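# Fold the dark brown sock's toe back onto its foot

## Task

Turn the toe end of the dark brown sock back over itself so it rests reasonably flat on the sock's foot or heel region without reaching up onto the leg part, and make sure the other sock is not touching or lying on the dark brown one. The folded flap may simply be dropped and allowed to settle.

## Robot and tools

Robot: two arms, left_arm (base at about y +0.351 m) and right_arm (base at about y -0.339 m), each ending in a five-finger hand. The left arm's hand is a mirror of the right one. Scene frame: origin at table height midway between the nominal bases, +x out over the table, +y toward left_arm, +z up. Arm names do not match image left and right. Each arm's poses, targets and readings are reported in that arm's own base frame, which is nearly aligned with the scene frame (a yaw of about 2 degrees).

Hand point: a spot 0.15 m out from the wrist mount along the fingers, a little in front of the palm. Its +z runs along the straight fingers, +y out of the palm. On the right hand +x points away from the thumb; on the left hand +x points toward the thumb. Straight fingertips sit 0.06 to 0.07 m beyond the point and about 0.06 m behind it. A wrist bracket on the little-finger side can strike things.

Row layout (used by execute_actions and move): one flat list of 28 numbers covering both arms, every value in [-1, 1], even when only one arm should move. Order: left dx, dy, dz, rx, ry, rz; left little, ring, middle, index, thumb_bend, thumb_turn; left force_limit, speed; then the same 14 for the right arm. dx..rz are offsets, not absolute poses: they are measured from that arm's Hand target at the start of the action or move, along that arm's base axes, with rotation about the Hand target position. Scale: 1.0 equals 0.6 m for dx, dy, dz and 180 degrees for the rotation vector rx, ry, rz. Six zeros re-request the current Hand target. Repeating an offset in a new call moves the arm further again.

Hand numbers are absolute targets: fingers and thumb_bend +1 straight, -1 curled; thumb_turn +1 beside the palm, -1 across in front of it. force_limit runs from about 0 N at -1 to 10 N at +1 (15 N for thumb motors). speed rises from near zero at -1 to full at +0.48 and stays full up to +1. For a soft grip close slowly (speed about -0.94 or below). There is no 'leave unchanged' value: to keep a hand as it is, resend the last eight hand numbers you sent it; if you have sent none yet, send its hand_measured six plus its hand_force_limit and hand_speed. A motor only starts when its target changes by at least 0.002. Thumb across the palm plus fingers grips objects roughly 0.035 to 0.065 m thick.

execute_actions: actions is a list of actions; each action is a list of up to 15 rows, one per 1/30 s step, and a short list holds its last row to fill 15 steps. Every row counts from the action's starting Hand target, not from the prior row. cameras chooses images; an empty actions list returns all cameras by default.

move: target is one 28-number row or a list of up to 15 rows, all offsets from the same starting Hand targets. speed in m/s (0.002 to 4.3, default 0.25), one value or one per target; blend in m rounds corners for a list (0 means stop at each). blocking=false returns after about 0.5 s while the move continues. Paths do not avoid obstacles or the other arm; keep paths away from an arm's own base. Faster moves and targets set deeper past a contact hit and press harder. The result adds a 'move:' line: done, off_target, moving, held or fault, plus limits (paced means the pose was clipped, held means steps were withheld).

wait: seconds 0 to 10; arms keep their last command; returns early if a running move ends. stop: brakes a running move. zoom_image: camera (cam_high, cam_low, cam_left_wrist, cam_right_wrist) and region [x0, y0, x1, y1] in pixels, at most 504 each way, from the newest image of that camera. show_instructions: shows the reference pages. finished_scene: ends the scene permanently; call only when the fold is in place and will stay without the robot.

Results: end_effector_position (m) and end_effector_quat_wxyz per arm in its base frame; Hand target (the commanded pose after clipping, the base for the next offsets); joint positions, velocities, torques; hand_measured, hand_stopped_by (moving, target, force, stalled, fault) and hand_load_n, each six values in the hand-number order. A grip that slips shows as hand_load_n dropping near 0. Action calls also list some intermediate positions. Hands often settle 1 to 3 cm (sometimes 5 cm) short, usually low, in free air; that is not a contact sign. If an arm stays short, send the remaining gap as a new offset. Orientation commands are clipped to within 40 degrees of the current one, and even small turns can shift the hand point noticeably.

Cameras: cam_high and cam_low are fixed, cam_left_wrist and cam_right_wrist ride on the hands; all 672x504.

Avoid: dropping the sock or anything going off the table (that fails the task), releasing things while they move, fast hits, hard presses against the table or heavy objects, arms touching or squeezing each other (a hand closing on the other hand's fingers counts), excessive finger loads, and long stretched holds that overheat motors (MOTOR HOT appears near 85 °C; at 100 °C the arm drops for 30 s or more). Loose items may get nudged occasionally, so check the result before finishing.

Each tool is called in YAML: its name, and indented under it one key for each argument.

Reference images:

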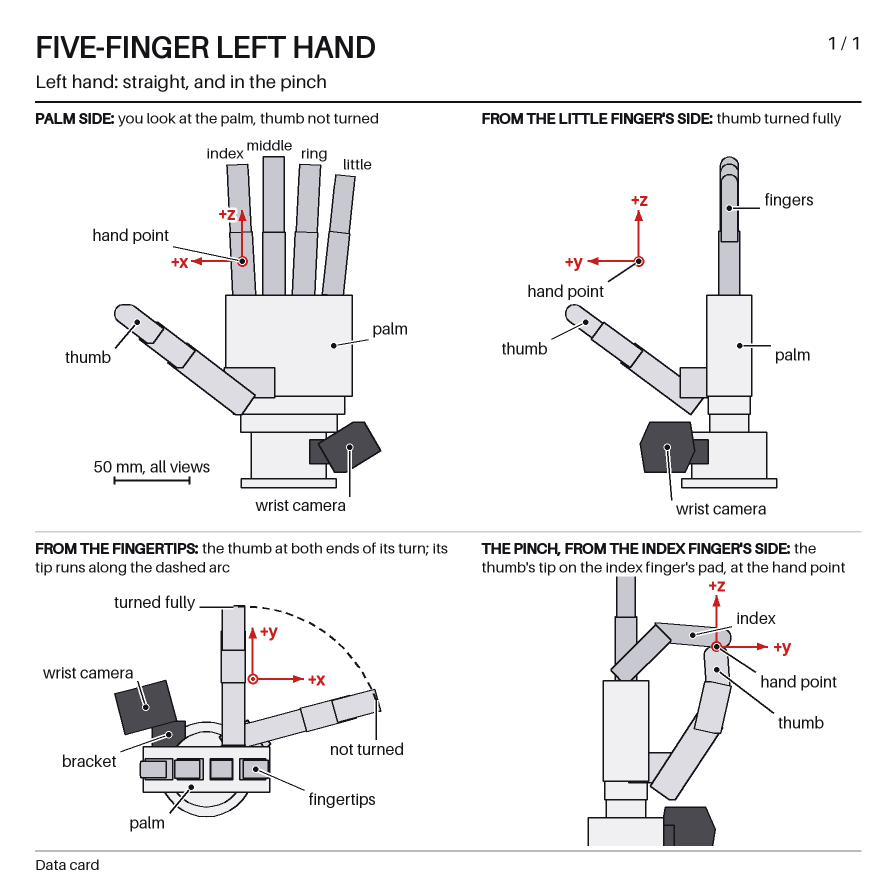

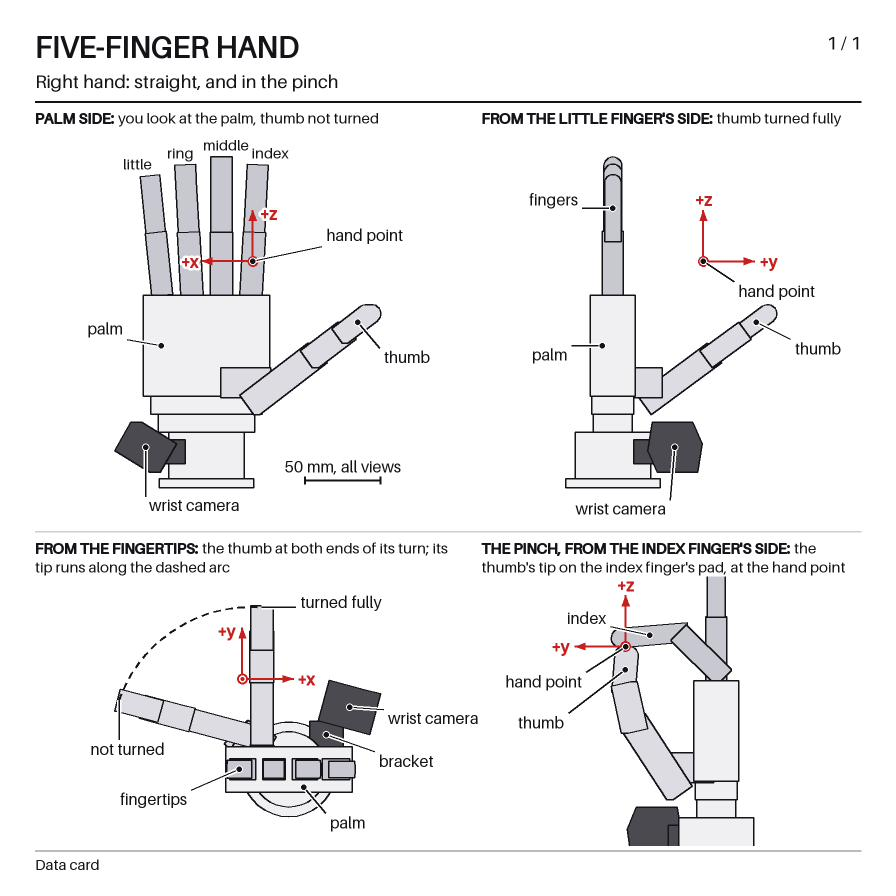

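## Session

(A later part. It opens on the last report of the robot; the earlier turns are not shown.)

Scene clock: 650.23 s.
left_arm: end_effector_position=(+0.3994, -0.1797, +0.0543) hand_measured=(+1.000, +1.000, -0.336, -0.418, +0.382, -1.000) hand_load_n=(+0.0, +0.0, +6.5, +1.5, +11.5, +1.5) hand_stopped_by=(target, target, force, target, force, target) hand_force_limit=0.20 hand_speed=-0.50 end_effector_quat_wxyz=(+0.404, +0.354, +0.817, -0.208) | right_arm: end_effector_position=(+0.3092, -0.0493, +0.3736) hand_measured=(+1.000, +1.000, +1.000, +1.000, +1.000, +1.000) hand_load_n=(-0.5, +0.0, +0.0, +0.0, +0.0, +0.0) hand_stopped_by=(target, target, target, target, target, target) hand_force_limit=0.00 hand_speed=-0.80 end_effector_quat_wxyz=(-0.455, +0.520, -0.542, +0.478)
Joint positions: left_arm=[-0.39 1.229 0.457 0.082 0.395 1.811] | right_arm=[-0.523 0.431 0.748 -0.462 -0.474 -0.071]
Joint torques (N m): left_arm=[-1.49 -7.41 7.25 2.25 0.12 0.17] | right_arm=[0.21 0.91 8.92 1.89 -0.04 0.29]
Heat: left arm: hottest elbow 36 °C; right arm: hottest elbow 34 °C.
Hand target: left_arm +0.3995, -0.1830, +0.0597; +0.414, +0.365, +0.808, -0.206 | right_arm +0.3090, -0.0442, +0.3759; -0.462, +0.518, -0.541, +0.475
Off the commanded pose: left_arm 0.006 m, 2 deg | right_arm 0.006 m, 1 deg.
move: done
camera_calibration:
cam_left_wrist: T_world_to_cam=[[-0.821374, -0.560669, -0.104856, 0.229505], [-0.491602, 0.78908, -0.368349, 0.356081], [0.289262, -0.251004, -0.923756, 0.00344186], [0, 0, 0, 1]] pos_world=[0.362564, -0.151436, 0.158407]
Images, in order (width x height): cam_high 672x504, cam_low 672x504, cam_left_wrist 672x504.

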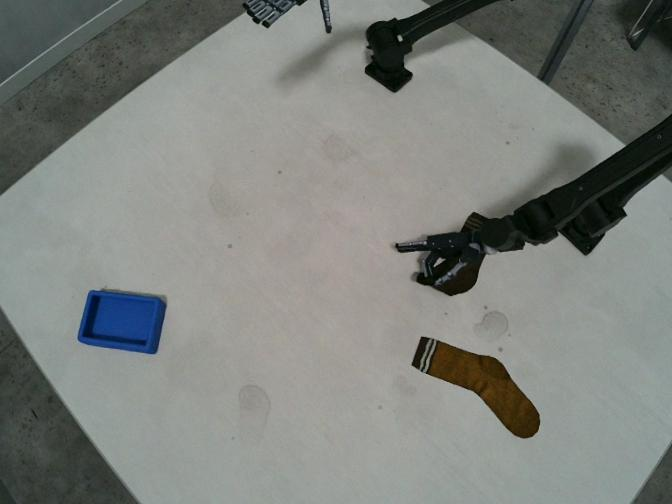

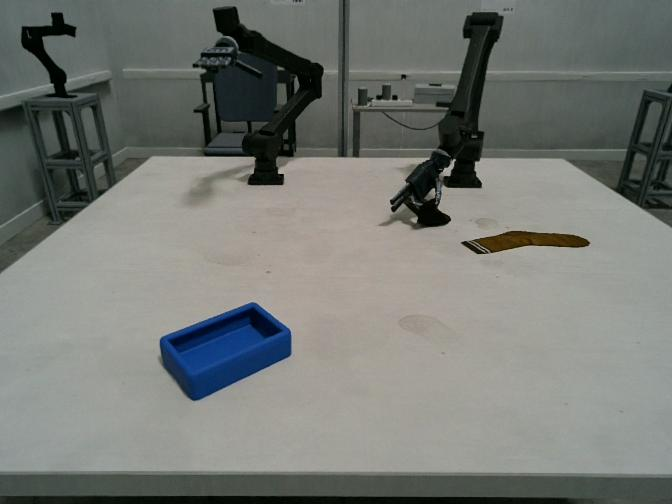

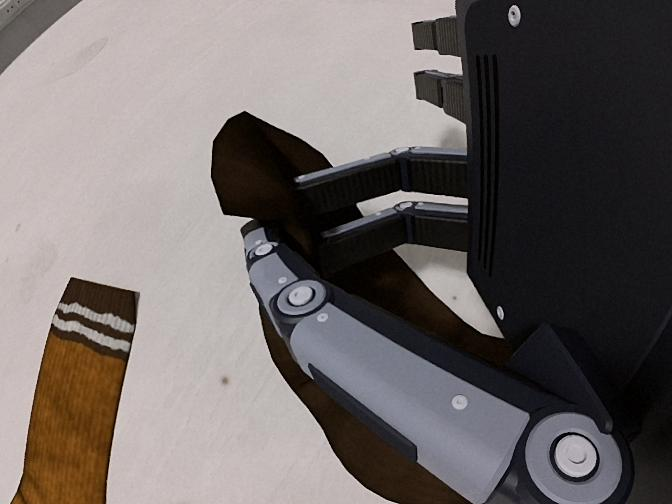

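move:
  target:
    - [0,0,0.1,0,0,0, 1,1,-0.42,-0.42,0.22,-1,0.2,-0.5, 0,0,0,0,0,0,1,1,1,1,1,1,0,-0.8]
    - [0,0,0.1,-0.2532,0.31,0.2797, 1,1,-0.42,-0.42,0.22,-1,0.2,-0.5, 0,0,0,0,0,0,1,1,1,1,1,1,0,-0.8]
  speed: 0.3
  blend: [0.01,0]
  cameras: ["cam_left_wrist","cam_low","cam_high"]

Scene clock: 754.73 s.
left_arm: end_effector_position=(+0.3810, -0.1810, +0.1034) hand_measured=(+1.000, +1.000, -0.336, -0.418, +0.382, -1.000) hand_load_n=(+0.0, +0.0, +6.5, +2.0, +11.5, +1.0) hand_stopped_by=(target, target, force, target, force, target) hand_force_limit=0.20 hand_speed=-0.50 end_effector_quat_wxyz=(+0.148, -0.293, +0.842, -0.428) | right_arm: end_effector_position=(+0.3092, -0.0493, +0.3736) hand_measured=(+1.000, +1.000, +1.000, +1.000, +1.000, +1.000) hand_load_n=(+0.0, +0.0, +0.0, +0.0, +0.0, -0.5) hand_stopped_by=(target, target, target, target, target, target) hand_force_limit=0.00 hand_speed=-0.80 end_effector_quat_wxyz=(-0.455, +0.520, -0.542, +0.478)
Joint positions: left_arm=[-0.198 1.212 0.688 -0.24 0.55 0.463] | right_arm=[-0.523 0.431 0.748 -0.462 -0.474 -0.071]
Joint torques (N m): left_arm=[-0.56 -6.24 13.24 1.09 0.35 -0.18] | right_arm=[0.21 0.85 8.92 1.89 -0.03 0.29]
Heat: left arm: hottest elbow 36 °C; right arm: hottest elbow 34 °C.
Hand target: left_arm +0.3996, -0.1830, +0.1199; +0.155, -0.298, +0.835, -0.435 | right_arm +0.3090, -0.0442, +0.3759; -0.462, +0.518, -0.541, +0.475
Off the commanded pose: left_arm 0.025 m, 1 deg | right_arm 0.006 m, 1 deg.
move: off_target (left_arm)
camera_calibration:
cam_left_wrist: T_world_to_cam=[[0.197332, -0.572164, 0.796046, -0.264464], [-0.980128, -0.0983829, 0.172251, 0.335802], [-0.0202384, -0.814217, -0.580208, 0.0341886], [0, 0, 0, 1]] pos_world=[0.382008, -0.0904428, 0.17252]
Images, in order (width x height): cam_high 672x504, cam_low 672x504, cam_left_wrist 672x504.

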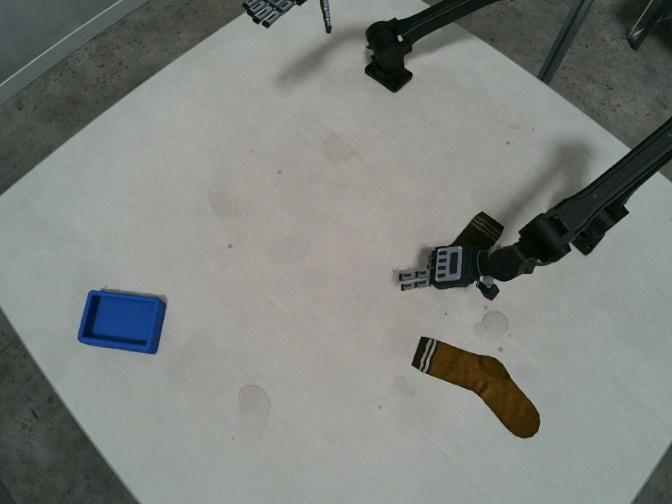

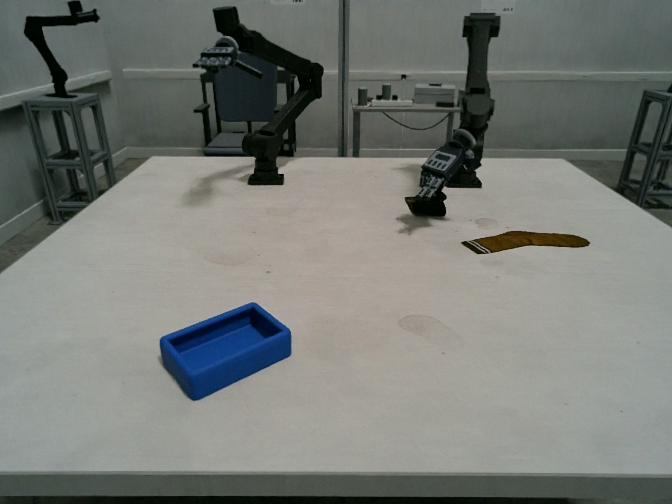

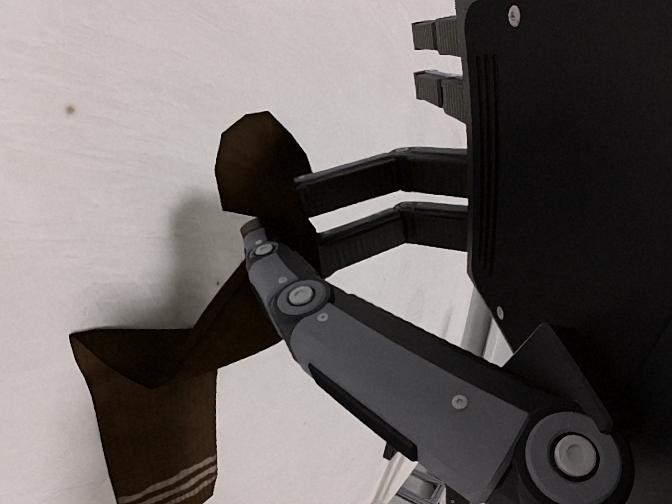

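move:
  target:
    - [-0.04,-0.16,0.27,0,0,0.085, 1,1,-0.42,-0.42,0.22,-1,0.2,-0.5, 0,0,0,0,0,0,1,1,1,1,1,1,0,-0.8]
    - [-0.0993,-0.3617,0.5,0,0,0.1706, 1,1,-0.42,-0.42,0.22,-1,0.2,-0.5, 0,0,0,0,0,0,1,1,1,1,1,1,0,-0.8]
  speed: 0.15
  blend: [0.03,0]
  cameras: ["cam_left_wrist","cam_low"]

Scene clock: 769.23 s.
left_arm: end_effector_position=(+0.3357, -0.3910, +0.4007) hand_measured=(+1.000, +1.000, -0.336, -0.418, +0.382, -1.000) hand_load_n=(+0.0, +0.0, +6.5, +2.0, +11.5, +1.0) hand_stopped_by=(target, target, force, target, force, target) hand_force_limit=0.20 hand_speed=-0.50 end_effector_quat_wxyz=(+0.267, -0.503, +0.737, -0.365) | right_arm: end_effector_position=(+0.3092, -0.0493, +0.3736) hand_measured=(+1.000, +1.000, +1.000, +1.000, +1.000, +1.000) hand_load_n=(+0.0, +0.0, +0.0, +0.0, +0.0, +0.0) hand_stopped_by=(target, target, target, target, target, target) hand_force_limit=0.00 hand_speed=-0.80 end_effector_quat_wxyz=(-0.455, +0.520, -0.542, +0.478)
Joint positions: left_arm=[-0.948 1.271 1.541 -1 -0.479 -0.357] | right_arm=[-0.523 0.431 0.748 -0.462 -0.474 -0.071]
Joint torques (N m): left_arm=[-0.5 -7.65 14.57 1.13 -0.4 -0.21] | right_arm=[0.21 0.85 8.94 1.89 -0.04 0.29]
Heat: left arm: hottest elbow 38 °C; right arm: hottest elbow 34 °C.
Hand target: left_arm +0.3399, -0.4001, +0.4197; +0.265, -0.509, +0.727, -0.378 | right_arm +0.3090, -0.0442, +0.3759; -0.462, +0.518, -0.541, +0.475
Off the commanded pose: left_arm 0.022 m, 2 deg | right_arm 0.006 m, 1 deg.
move: off_target (left_arm)
camera_calibration:
cam_left_wrist: T_world_to_cam=[[0.457927, -0.409964, 0.788817, -0.633565], [-0.79043, -0.593845, 0.15023, -0.0290888], [0.406846, -0.692299, -0.595985, -0.0545955], [0, 0, 0, 1]] pos_world=[0.289346, -0.314809, 0.471599]
Images, in order (width x height): cam_low 672x504, cam_left_wrist 672x504.

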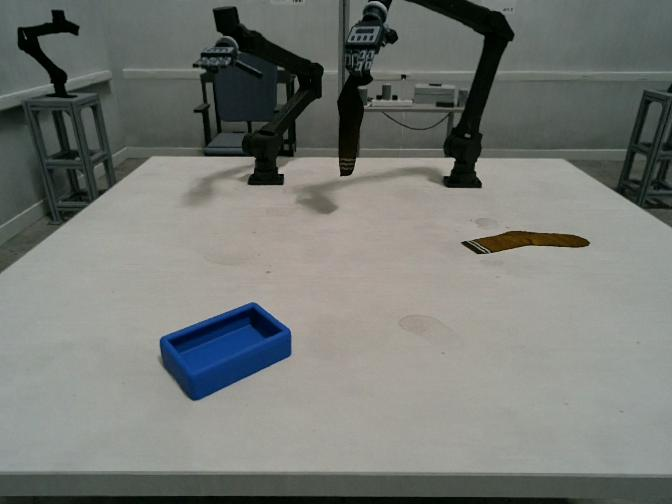

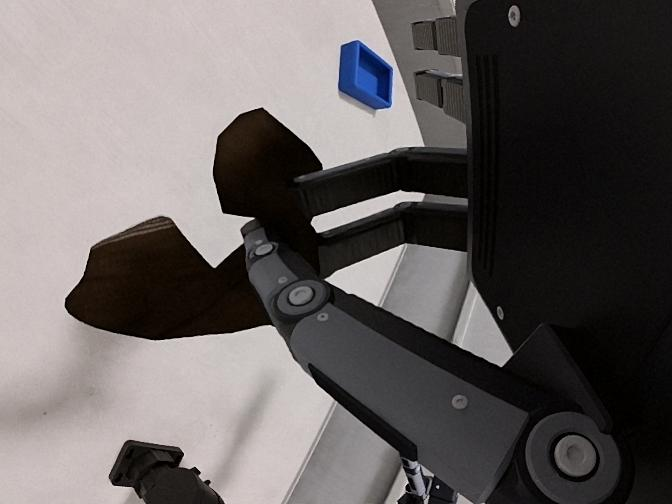

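wait:
  seconds: 1
  cameras: ["cam_low"]

zoom_image:
  camera: "cam_low"
  region: [290, 40, 430, 200]

Scene clock: 773.60 s.
left_arm: end_effector_position=(+0.3357, -0.3911, +0.4007) hand_measured=(+1.000, +1.000, -0.336, -0.418, +0.382, -1.000) hand_load_n=(+0.0, +0.0, +6.5, +2.0, +11.5, +1.5) hand_stopped_by=(target, target, force, target, force, target) hand_force_limit=0.20 hand_speed=-0.50 end_effector_quat_wxyz=(+0.267, -0.503, +0.737, -0.365) | right_arm: end_effector_position=(+0.3092, -0.0493, +0.3736) hand_measured=(+1.000, +1.000, +1.000, +1.000, +1.000, +1.000) hand_load_n=(+0.0, +0.0, +0.0, +0.0, +0.0, +0.0) hand_stopped_by=(target, target, target, target, target, target) hand_force_limit=0.00 hand_speed=-0.80 end_effector_quat_wxyz=(-0.455, +0.520, -0.542, +0.478)
Joint positions: left_arm=[-0.948 1.271 1.541 -1 -0.479 -0.358] | right_arm=[-0.523 0.431 0.748 -0.462 -0.474 -0.071]
Joint torques (N m): left_arm=[-1.2 -7.71 14.63 1.14 -0.4 -0.16] | right_arm=[0.21 0.85 8.94 1.88 -0.04 0.29]
Heat: left arm: hottest elbow 38 °C; right arm: hottest elbow 34 °C.
Hand target: left_arm +0.3399, -0.4001, +0.4197; +0.265, -0.509, +0.727, -0.378 | right_arm +0.3090, -0.0442, +0.3759; -0.462, +0.518, -0.541, +0.475
Off the commanded pose: left_arm 0.022 m, 2 deg | right_arm 0.006 m, 1 deg.
wait: 1.00 s; at rest from the start
Images, in order (width x height): cam_low 672x504.

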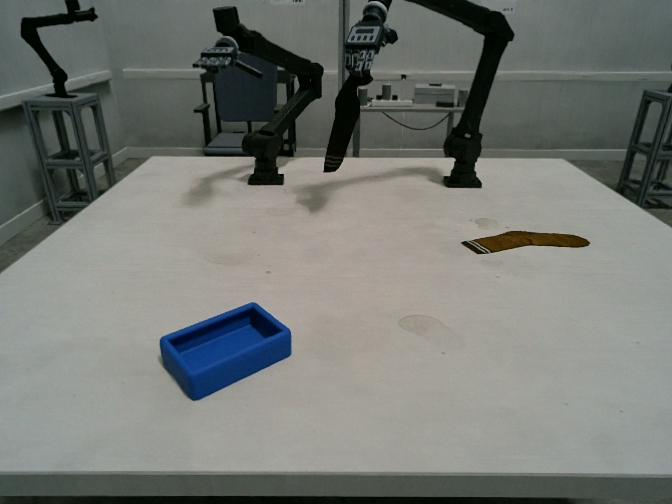

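Scaled by 3.150.

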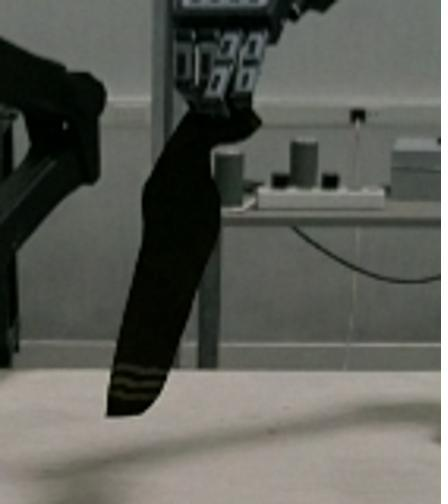

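wait:
  seconds: 2
  cameras: ["cam_low","cam_high"]

zoom_image:
  camera: "cam_low"
  region: [290, 40, 430, 200]

Scene clock: 778.63 s.
left_arm: end_effector_position=(+0.3357, -0.3911, +0.4007) hand_measured=(+1.000, +1.000, -0.336, -0.418, +0.382, -1.000) hand_load_n=(+0.0, +0.0, +6.5, +2.0, +11.5, +1.5) hand_stopped_by=(target, target, force, target, force, target) hand_force_limit=0.20 hand_speed=-0.50 end_effector_quat_wxyz=(+0.267, -0.503, +0.737, -0.365) | right_arm: end_effector_position=(+0.3092, -0.0493, +0.3736) hand_measured=(+1.000, +1.000, +1.000, +1.000, +1.000, +1.000) hand_load_n=(+0.0, +0.0, -0.5, +0.0, +0.0, -0.5) hand_stopped_by=(target, target, target, target, target, target) hand_force_limit=0.00 hand_speed=-0.80 end_effector_quat_wxyz=(-0.455, +0.520, -0.542, +0.478)
Joint positions: left_arm=[-0.948 1.271 1.541 -1 -0.479 -0.358] | right_arm=[-0.523 0.431 0.748 -0.462 -0.474 -0.071]
Joint torques (N m): left_arm=[-1.49 -8 14.65 0.96 -0.45 -0.18] | right_arm=[0.15 0.85 8.91 1.88 -0.04 0.29]
Heat: left arm: hottest elbow 39 °C; right arm: hottest elbow 34 °C.
Hand target: left_arm +0.3399, -0.4001, +0.4197; +0.265, -0.509, +0.727, -0.378 | right_arm +0.3090, -0.0442, +0.3759; -0.462, +0.518, -0.541, +0.475
Off the commanded pose: left_arm 0.022 m, 2 deg | right_arm 0.006 m, 1 deg.
wait: 2.00 s; at rest from the start
Images, in order (width x height): cam_high 672x504, cam_low 672x504.

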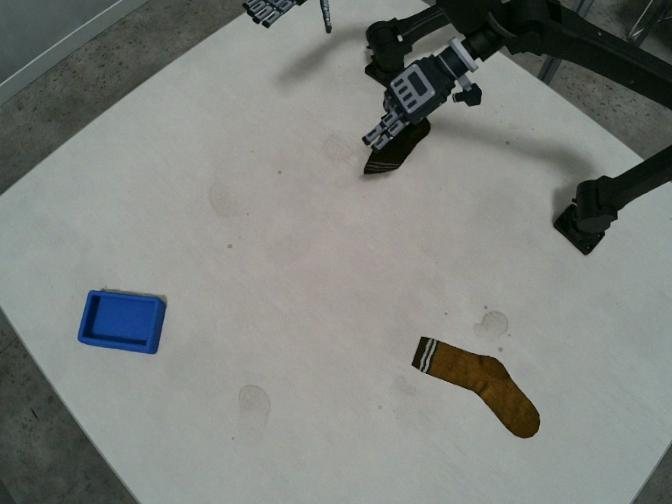

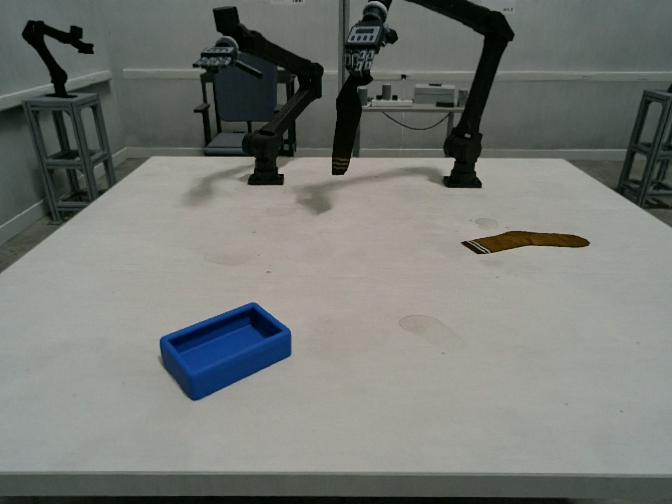

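Scaled by 3.150.

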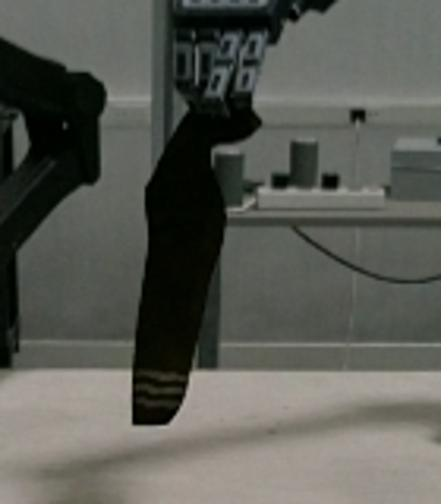

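move:
  target:
    - [0,0,-0.217,0,0,0, 1,1,-0.42,-0.42,0.22,-1,0.2,-0.5, 0,0,0,0,0,0,1,1,1,1,1,1,0,-0.8]
    - [0.128,0.38,-0.584,0,0,0, 1,1,-0.42,-0.42,0.22,-1,0.2,-0.5, 0,0,0,0,0,0,1,1,1,1,1,1,0,-0.8]
  speed: 0.1
  blend: [0.02,0]
  cameras: ["cam_left_wrist","cam_high"]

Scene clock: 797.23 s.
left_arm: end_effector_position=(+0.4158, -0.1749, +0.0750) hand_measured=(+1.000, +1.000, -0.336, -0.418, +0.382, -1.000) hand_load_n=(+0.0, +0.0, +6.5, +2.0, +11.5, +1.5) hand_stopped_by=(target, target, force, target, force, target) hand_force_limit=0.20 hand_speed=-0.50 end_effector_quat_wxyz=(+0.262, -0.513, +0.723, -0.381) | right_arm: end_effector_position=(+0.3092, -0.0493, +0.3736) hand_measured=(+1.000, +1.000, +1.000, +1.000, +1.000, +1.000) hand_load_n=(+0.0, +0.0, +0.0, +0.0, +0.0, +0.0) hand_stopped_by=(target, target, target, target, target, target) hand_force_limit=0.00 hand_speed=-0.80 end_effector_quat_wxyz=(-0.455, +0.520, -0.542, +0.478)
Joint positions: left_arm=[-0.318 1.238 0.582 0.046 0.027 0.005] | right_arm=[-0.523 0.431 0.748 -0.462 -0.474 -0.071]
Joint torques (N m): left_arm=[0.03 -6.65 7.95 2.3 0.11 0.16] | right_arm=[0.15 0.79 8.91 1.89 -0.04 0.29]
Heat: left arm: hottest elbow 40 °C; right arm: hottest elbow 34 °C.
Hand target: left_arm +0.4169, -0.1721, +0.0694; +0.265, -0.509, +0.727, -0.378 | right_arm +0.3090, -0.0442, +0.3759; -0.462, +0.518, -0.541, +0.475
Off the commanded pose: left_arm 0.006 m, 1 deg | right_arm 0.006 m, 1 deg.
move: done
camera_calibration:
cam_left_wrist: T_world_to_cam=[[0.457447, -0.367047, 0.80995, -0.318582], [-0.78177, -0.600059, 0.169601, 0.205417], [0.423766, -0.710778, -0.561442, -0.144519], [0, 0, 0, 1]] pos_world=[0.367565, -0.0963929, 0.142057]
Images, in order (width x height): cam_high 672x504, cam_left_wrist 672x504.

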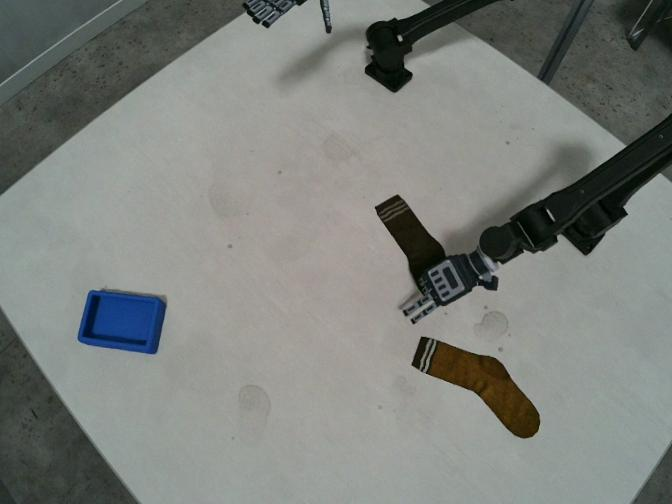

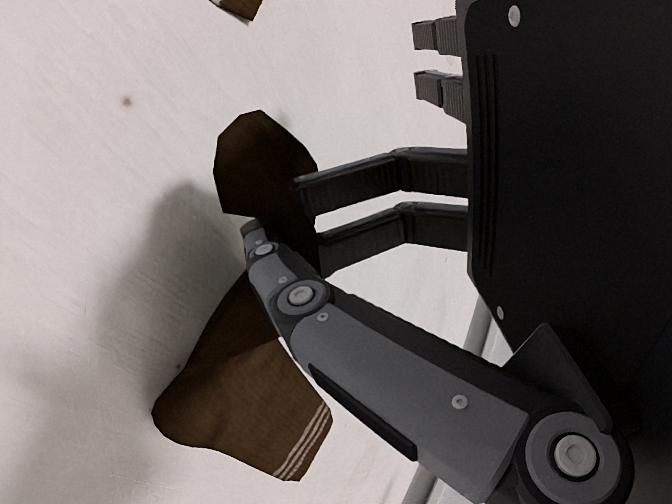

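move:
  target:
    - [0.0213,0.0015,-0.0667,0,0,-0.1444, 1,1,-0.42,-0.42,0.22,-1,0.2,-0.5, 0,0,0,0,0,0,1,1,1,1,1,1,0,-0.8]
  speed: 0.12
  cameras: ["cam_left_wrist","cam_high"]

zoom_image:
  camera: "cam_high"
  region: [360, 180, 500, 340]

Scene clock: 808.30 s.
left_arm: end_effector_position=(+0.4114, -0.1729, +0.0231) hand_measured=(+1.000, +1.000, -0.336, -0.418, +0.382, -1.000) hand_load_n=(+0.0, +0.0, +6.5, +2.0, +11.5, +1.5) hand_stopped_by=(target, target, force, target, force, target) hand_force_limit=0.20 hand_speed=-0.50 end_effector_quat_wxyz=(+0.163, -0.339, +0.823, -0.427) | right_arm: end_effector_position=(+0.3092, -0.0493, +0.3736) hand_measured=(+1.000, +1.000, +1.000, +1.000, +1.000, +1.000) hand_load_n=(+0.0, +0.0, +0.0, +0.0, +0.0, -0.5) hand_stopped_by=(target, target, target, target, target, target) hand_force_limit=0.00 hand_speed=-0.80 end_effector_quat_wxyz=(-0.455, +0.520, -0.542, +0.478)
Joint positions: left_arm=[-0.171 1.444 0.619 0.094 0.51 0.386] | right_arm=[-0.523 0.431 0.748 -0.462 -0.474 -0.071]
Joint torques (N m): left_arm=[0.15 -7.82 10.76 1.35 0.33 0.21] | right_arm=[0.21 0.85 8.91 1.89 -0.04 0.28]
Heat: left arm: hottest elbow 39 °C; right arm: hottest elbow 34 °C.
Hand target: left_arm +0.4296, -0.1712, +0.0294; +0.173, -0.332, +0.822, -0.428 | right_arm +0.3090, -0.0442, +0.3759; -0.462, +0.518, -0.541, +0.475
Off the commanded pose: left_arm 0.019 m, 1 deg | right_arm 0.006 m, 1 deg.
move: off_target (left_arm)
camera_calibration:
cam_left_wrist: T_world_to_cam=[[0.261211, -0.533214, 0.804644, -0.221724], [-0.963582, -0.193483, 0.184591, 0.356595], [0.0572584, -0.823558, -0.564335, -0.0390544], [0, 0, 0, 1]] pos_world=[0.403762, -0.0813949, 0.090545]
Images, in order (width x height): cam_high 672x504, cam_left_wrist 672x504.

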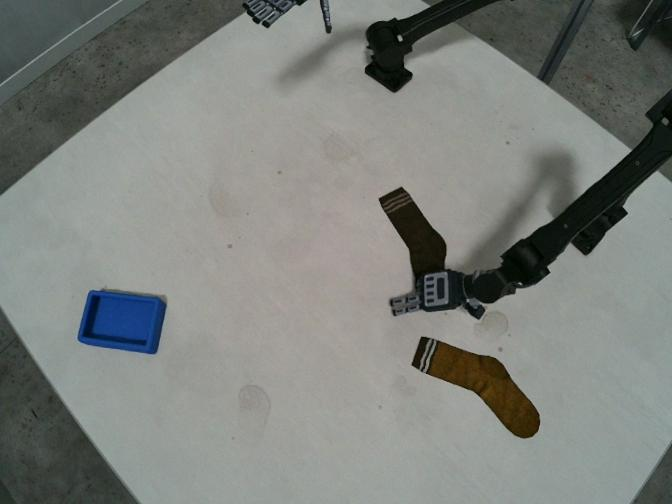

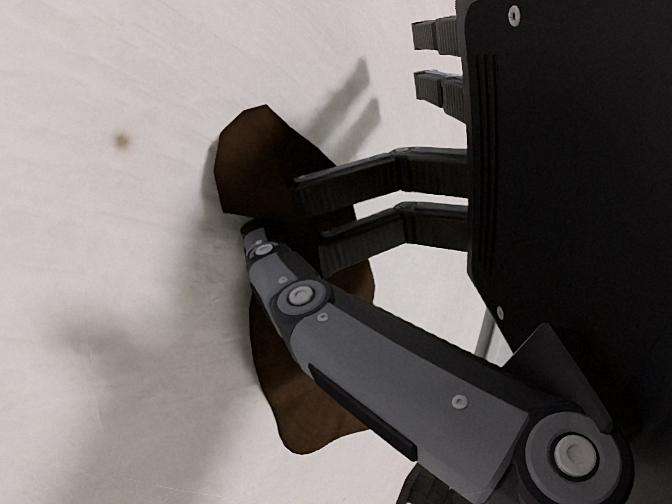

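Scaled by 3.150.

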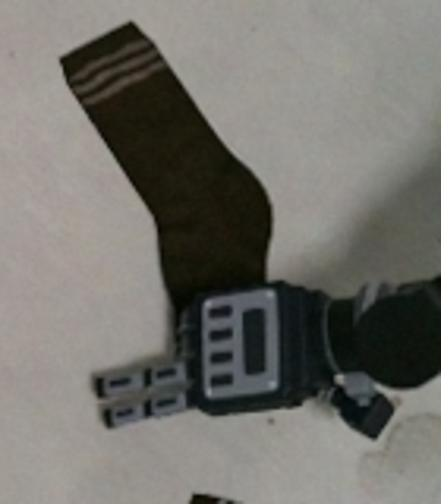

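move:
  target:
    - [-0.0438,-0.0087,0.051,0.1158,-0.1199,0, 1,1,-0.42,-0.42,0.22,-1,0.2,-0.5, 0,0,0,0,0,0,1,1,1,1,1,1,0,-0.8]
    - [-0.0572,-0.0215,0.0843,0.2315,-0.2398,0, 1,1,-0.42,-0.42,0.22,-1,0.2,-0.5, 0,0,0,0,0,0,1,1,1,1,1,1,0,-0.8]
    - [-0.0715,-0.0353,0.076,0.355,-0.3676,0, 1,1,-0.42,-0.42,0.22,-1,0.2,-0.5, 0,0,0,0,0,0,1,1,1,1,1,1,0,-0.8]
  speed: 0.25
  blend: [0.01,0.01,0]
  cameras: ["cam_left_wrist","cam_low","cam_high"]

zoom_image:
  camera: "cam_high"
  region: [360, 180, 500, 340]

zoom_image:
  camera: "cam_low"
  region: [330, 150, 490, 270]

Scene clock: 824.57 s.
left_arm: end_effector_position=(+0.3889, -0.1908, +0.0776) hand_measured=(+1.000, +1.000, -0.336, -0.418, +0.382, -1.000) hand_load_n=(+0.0, +0.0, +7.0, +2.0, +11.5, +1.5) hand_stopped_by=(target, target, force, target, force, target) hand_force_limit=0.20 hand_speed=-0.50 end_effector_quat_wxyz=(+0.711, +0.068, +0.697, -0.062) | right_arm: end_effector_position=(+0.3092, -0.0493, +0.3736) hand_measured=(+1.000, +1.000, +1.000, +1.000, +1.000, +1.000) hand_load_n=(+0.0, +0.0, +0.0, +0.0, +0.0, +0.0) hand_stopped_by=(target, target, target, target, target, target) hand_force_limit=0.00 hand_speed=-0.80 end_effector_quat_wxyz=(-0.455, +0.520, -0.542, +0.478)
Joint positions: left_arm=[-0.854 1.808 0.324 1.509 -0.668 1.597] | right_arm=[-0.523 0.431 0.748 -0.462 -0.474 -0.071]
Joint torques (N m): left_arm=[-1.61 -7.53 2.26 2.17 -0.02 0.2] | right_arm=[0.21 0.85 8.94 1.89 -0.04 0.29]
Heat: left arm: hottest elbow 40 °C; right arm: hottest elbow 34 °C.
Hand target: left_arm +0.3866, -0.1924, +0.0749; +0.712, +0.077, +0.696, -0.058 | right_arm +0.3090, -0.0442, +0.3759; -0.462, +0.518, -0.541, +0.475
Off the commanded pose: left_arm 0.004 m, 1 deg | right_arm 0.006 m, 1 deg.
move: done
camera_calibration:
cam_left_wrist: T_world_to_cam=[[-0.184301, -0.959857, -0.21144, -0.0985207], [-0.470791, 0.275053, -0.838273, 0.298583], [0.86278, -0.0549506, -0.502585, -0.193168], [0, 0, 0, 1]] pos_world=[0.289074, -0.187307, 0.132379]
Images, in order (width x height): cam_high 672x504, cam_low 672x504, cam_left_wrist 672x504.

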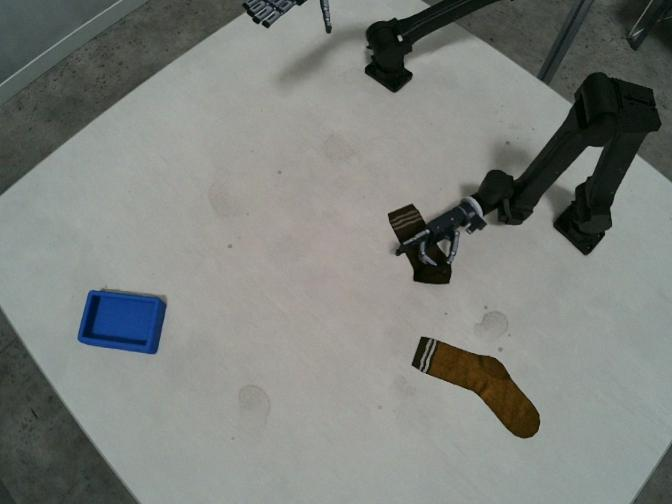

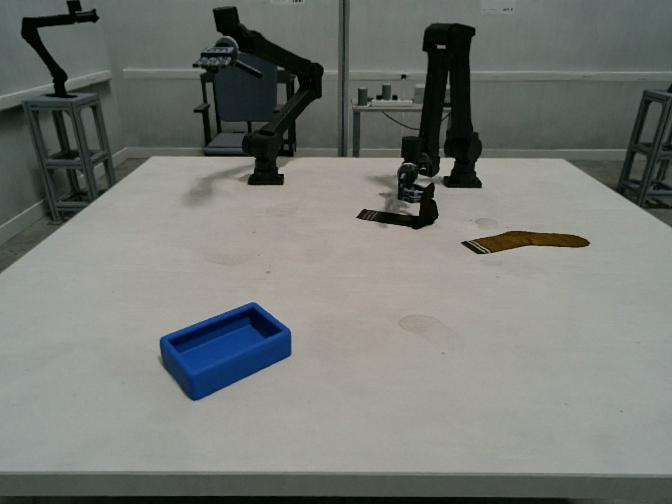

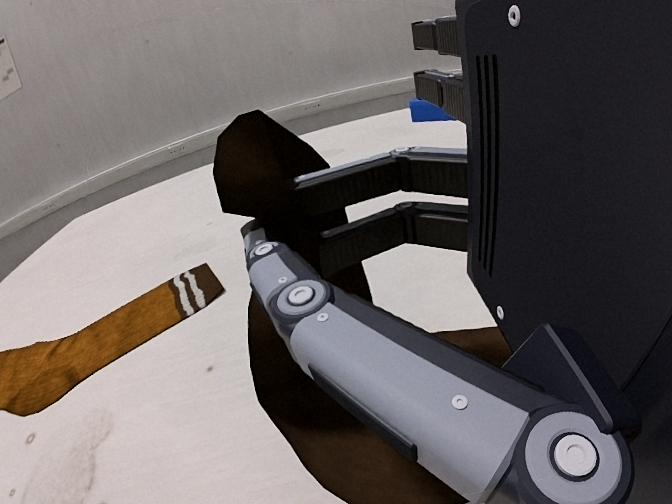

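Scaled by 3.150.

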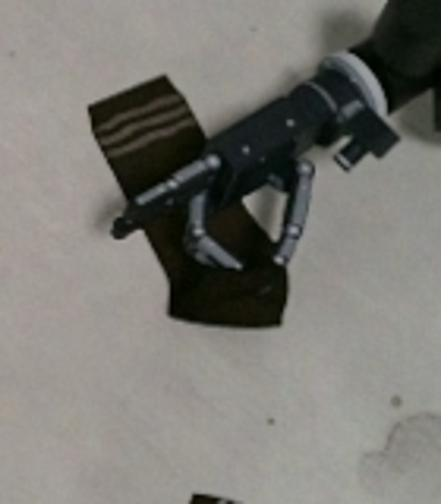

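Scaled by 3.150.

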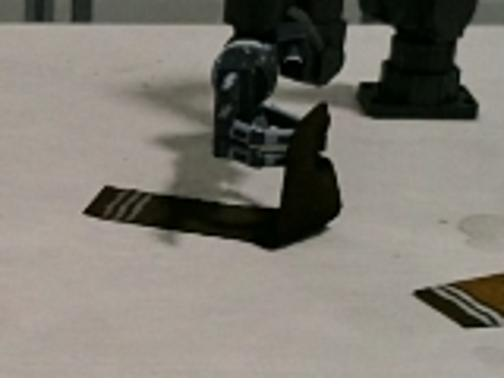

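move:
  target:
    - [0.049,0.0475,-0.062,0,0,0, 1,1,-0.42,-0.42,0.22,-1,0.2,-0.5, 0,0,0,0,0,0,1,1,1,1,1,1,0,-0.8]
  speed: 0.06
  cameras: ["cam_left_wrist","cam_low","cam_high"]

zoom_image:
  camera: "cam_high"
  region: [360, 180, 500, 340]

zoom_image:
  camera: "cam_low"
  region: [330, 150, 490, 270]

Scene clock: 837.03 s.
left_arm: end_effector_position=(+0.4117, -0.1631, +0.0404) hand_measured=(+1.000, +1.000, -0.336, -0.418, +0.382, -1.000) hand_load_n=(+0.0, +0.0, +7.0, +2.0, +11.5, +1.5) hand_stopped_by=(target, target, force, target, force, target) hand_force_limit=0.20 hand_speed=-0.50 end_effector_quat_wxyz=(+0.690, +0.084, +0.717, -0.048) | right_arm: end_effector_position=(+0.3092, -0.0493, +0.3736) hand_measured=(+1.000, +1.000, +1.000, +1.000, +1.000, +1.000) hand_load_n=(+0.0, +0.0, +0.0, +0.0, +0.0, +0.0) hand_stopped_by=(target, target, target, target, target, target) hand_force_limit=0.00 hand_speed=-0.80 end_effector_quat_wxyz=(-0.455, +0.520, -0.542, +0.478)
Joint positions: left_arm=[-0.726 1.924 0.331 1.542 -0.538 1.592] | right_arm=[-0.523 0.431 0.748 -0.462 -0.474 -0.071]
Joint torques (N m): left_arm=[0.03 -7.65 2.58 2.32 0.03 -0.16] | right_arm=[0.21 0.85 8.92 1.88 -0.04 0.29]
Heat: left arm: hottest elbow 38 °C; right arm: hottest elbow 34 °C.
Hand target: left_arm +0.4161, -0.1639, +0.0377; +0.712, +0.077, +0.696, -0.058 | right_arm +0.3090, -0.0442, +0.3759; -0.462, +0.518, -0.541, +0.475
Off the commanded pose: left_arm 0.005 m, 4 deg | right_arm 0.006 m, 1 deg.
joint sent to its limit (left arm) — joint 4 (wrist pitch), upper limit. The joint targets are off in orientation, not in position.
move: off_target (left_arm)
camera_calibration:
cam_left_wrist: T_world_to_cam=[[-0.199112, -0.948422, -0.246678, -0.066251], [-0.515061, 0.315427, -0.797005, 0.293655], [0.833706, -0.0316387, -0.551301, -0.212276], [0, 0, 0, 1]] pos_world=[0.315035, -0.162177, 0.100673]
Images, in order (width x height): cam_high 672x504, cam_low 672x504, cam_left_wrist 672x504.

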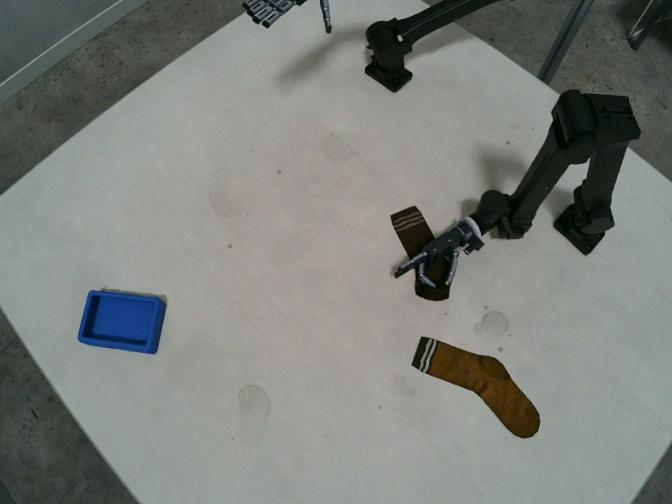

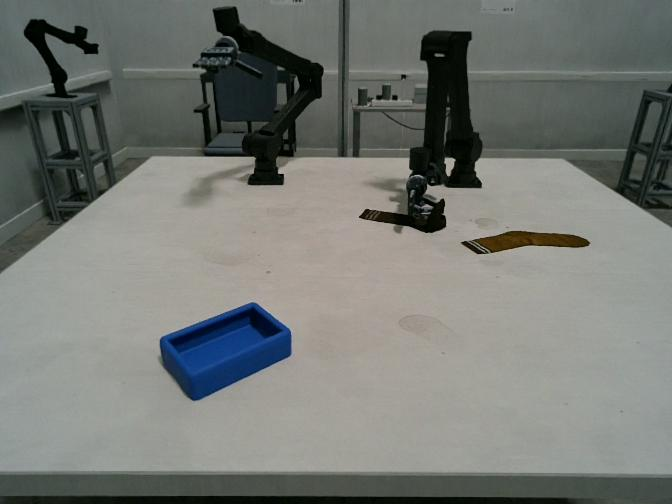

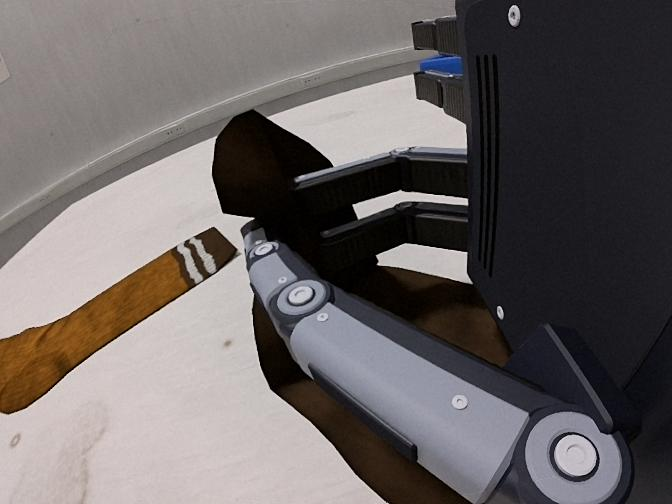

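Scaled by 3.150.

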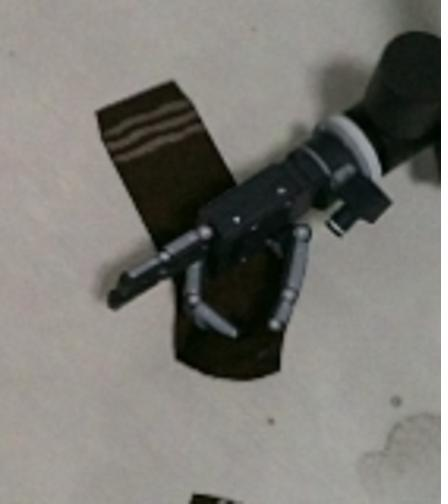

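Scaled by 3.150.

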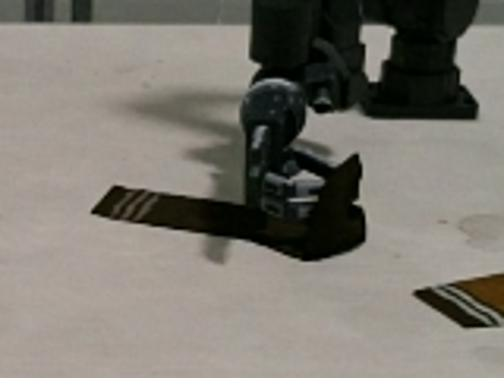

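move:
  target:
    - [-0.024,-0.0232,0.0,0,0,0, 1,1,-0.42,-0.42,0.22,-1,0.2,-0.5, 0,0,0,0,0,0,1,1,1,1,1,1,0,-0.8]
  speed: 0.06
  cameras: ["cam_low","cam_high"]

zoom_image:
  camera: "cam_high"
  region: [360, 180, 500, 340]

zoom_image:
  camera: "cam_low"
  region: [330, 150, 490, 270]

Scene clock: 853.27 s.
left_arm: end_effector_position=(+0.4009, -0.1729, +0.0406) hand_measured=(+1.000, +1.000, -0.336, -0.418, +0.382, -1.000) hand_load_n=(+0.0, +0.0, +6.5, +2.0, +11.5, +1.5) hand_stopped_by=(target, target, force, target, force, target) hand_force_limit=0.20 hand_speed=-0.50 end_effector_quat_wxyz=(+0.691, +0.081, +0.717, -0.046) | right_arm: end_effector_position=(+0.3092, -0.0493, +0.3736) hand_measured=(+1.000, +1.000, +1.000, +1.000, +1.000, +1.000) hand_load_n=(+0.0, +0.0, +0.0, +0.0, +0.0, +0.0) hand_stopped_by=(target, target, target, target, target, target) hand_force_limit=0.00 hand_speed=-0.80 end_effector_quat_wxyz=(-0.455, +0.520, -0.542, +0.478)
Joint positions: left_arm=[-0.781 1.924 0.331 1.542 -0.601 1.588] | right_arm=[-0.523 0.431 0.748 -0.462 -0.474 -0.071]
Joint torques (N m): left_arm=[-2.32 -8.53 2.47 2.28 -0.2 -0.14] | right_arm=[0.21 0.85 8.92 1.89 -0.04 0.29]
Heat: left arm: hottest elbow 36 °C; right arm: hottest elbow 34 °C.
Hand target: left_arm +0.4017, -0.1779, +0.0377; +0.712, +0.077, +0.696, -0.059 | right_arm +0.3090, -0.0442, +0.3759; -0.462, +0.518, -0.541, +0.475
Off the commanded pose: left_arm 0.006 m, 4 deg | right_arm 0.006 m, 1 deg.
joint sent to its limit (left arm) — joint 4 (wrist pitch), upper limit. The joint targets are off in orientation, not in position.
move: off_target (left_arm)
Images, in order (width x height): cam_high 672x504, cam_low 672x504.

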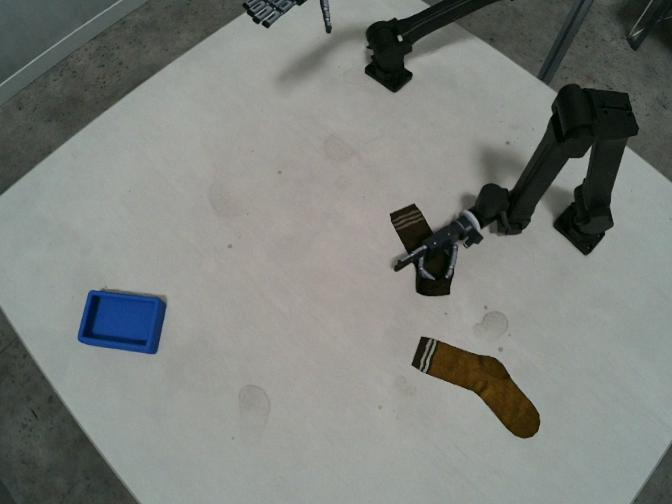

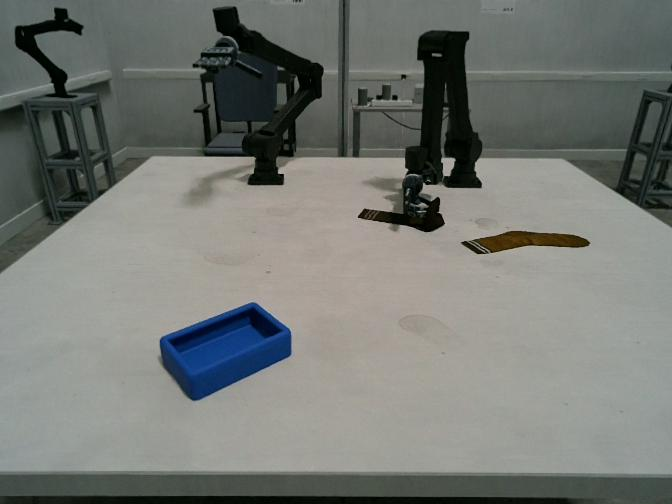

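Scaled by 3.150.

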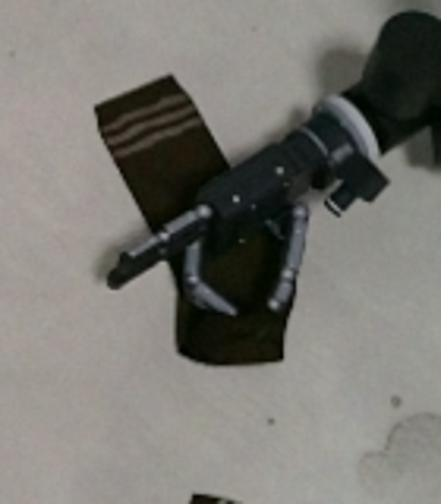

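Scaled by 3.150.

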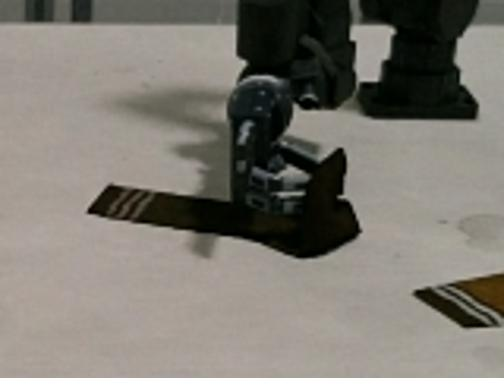

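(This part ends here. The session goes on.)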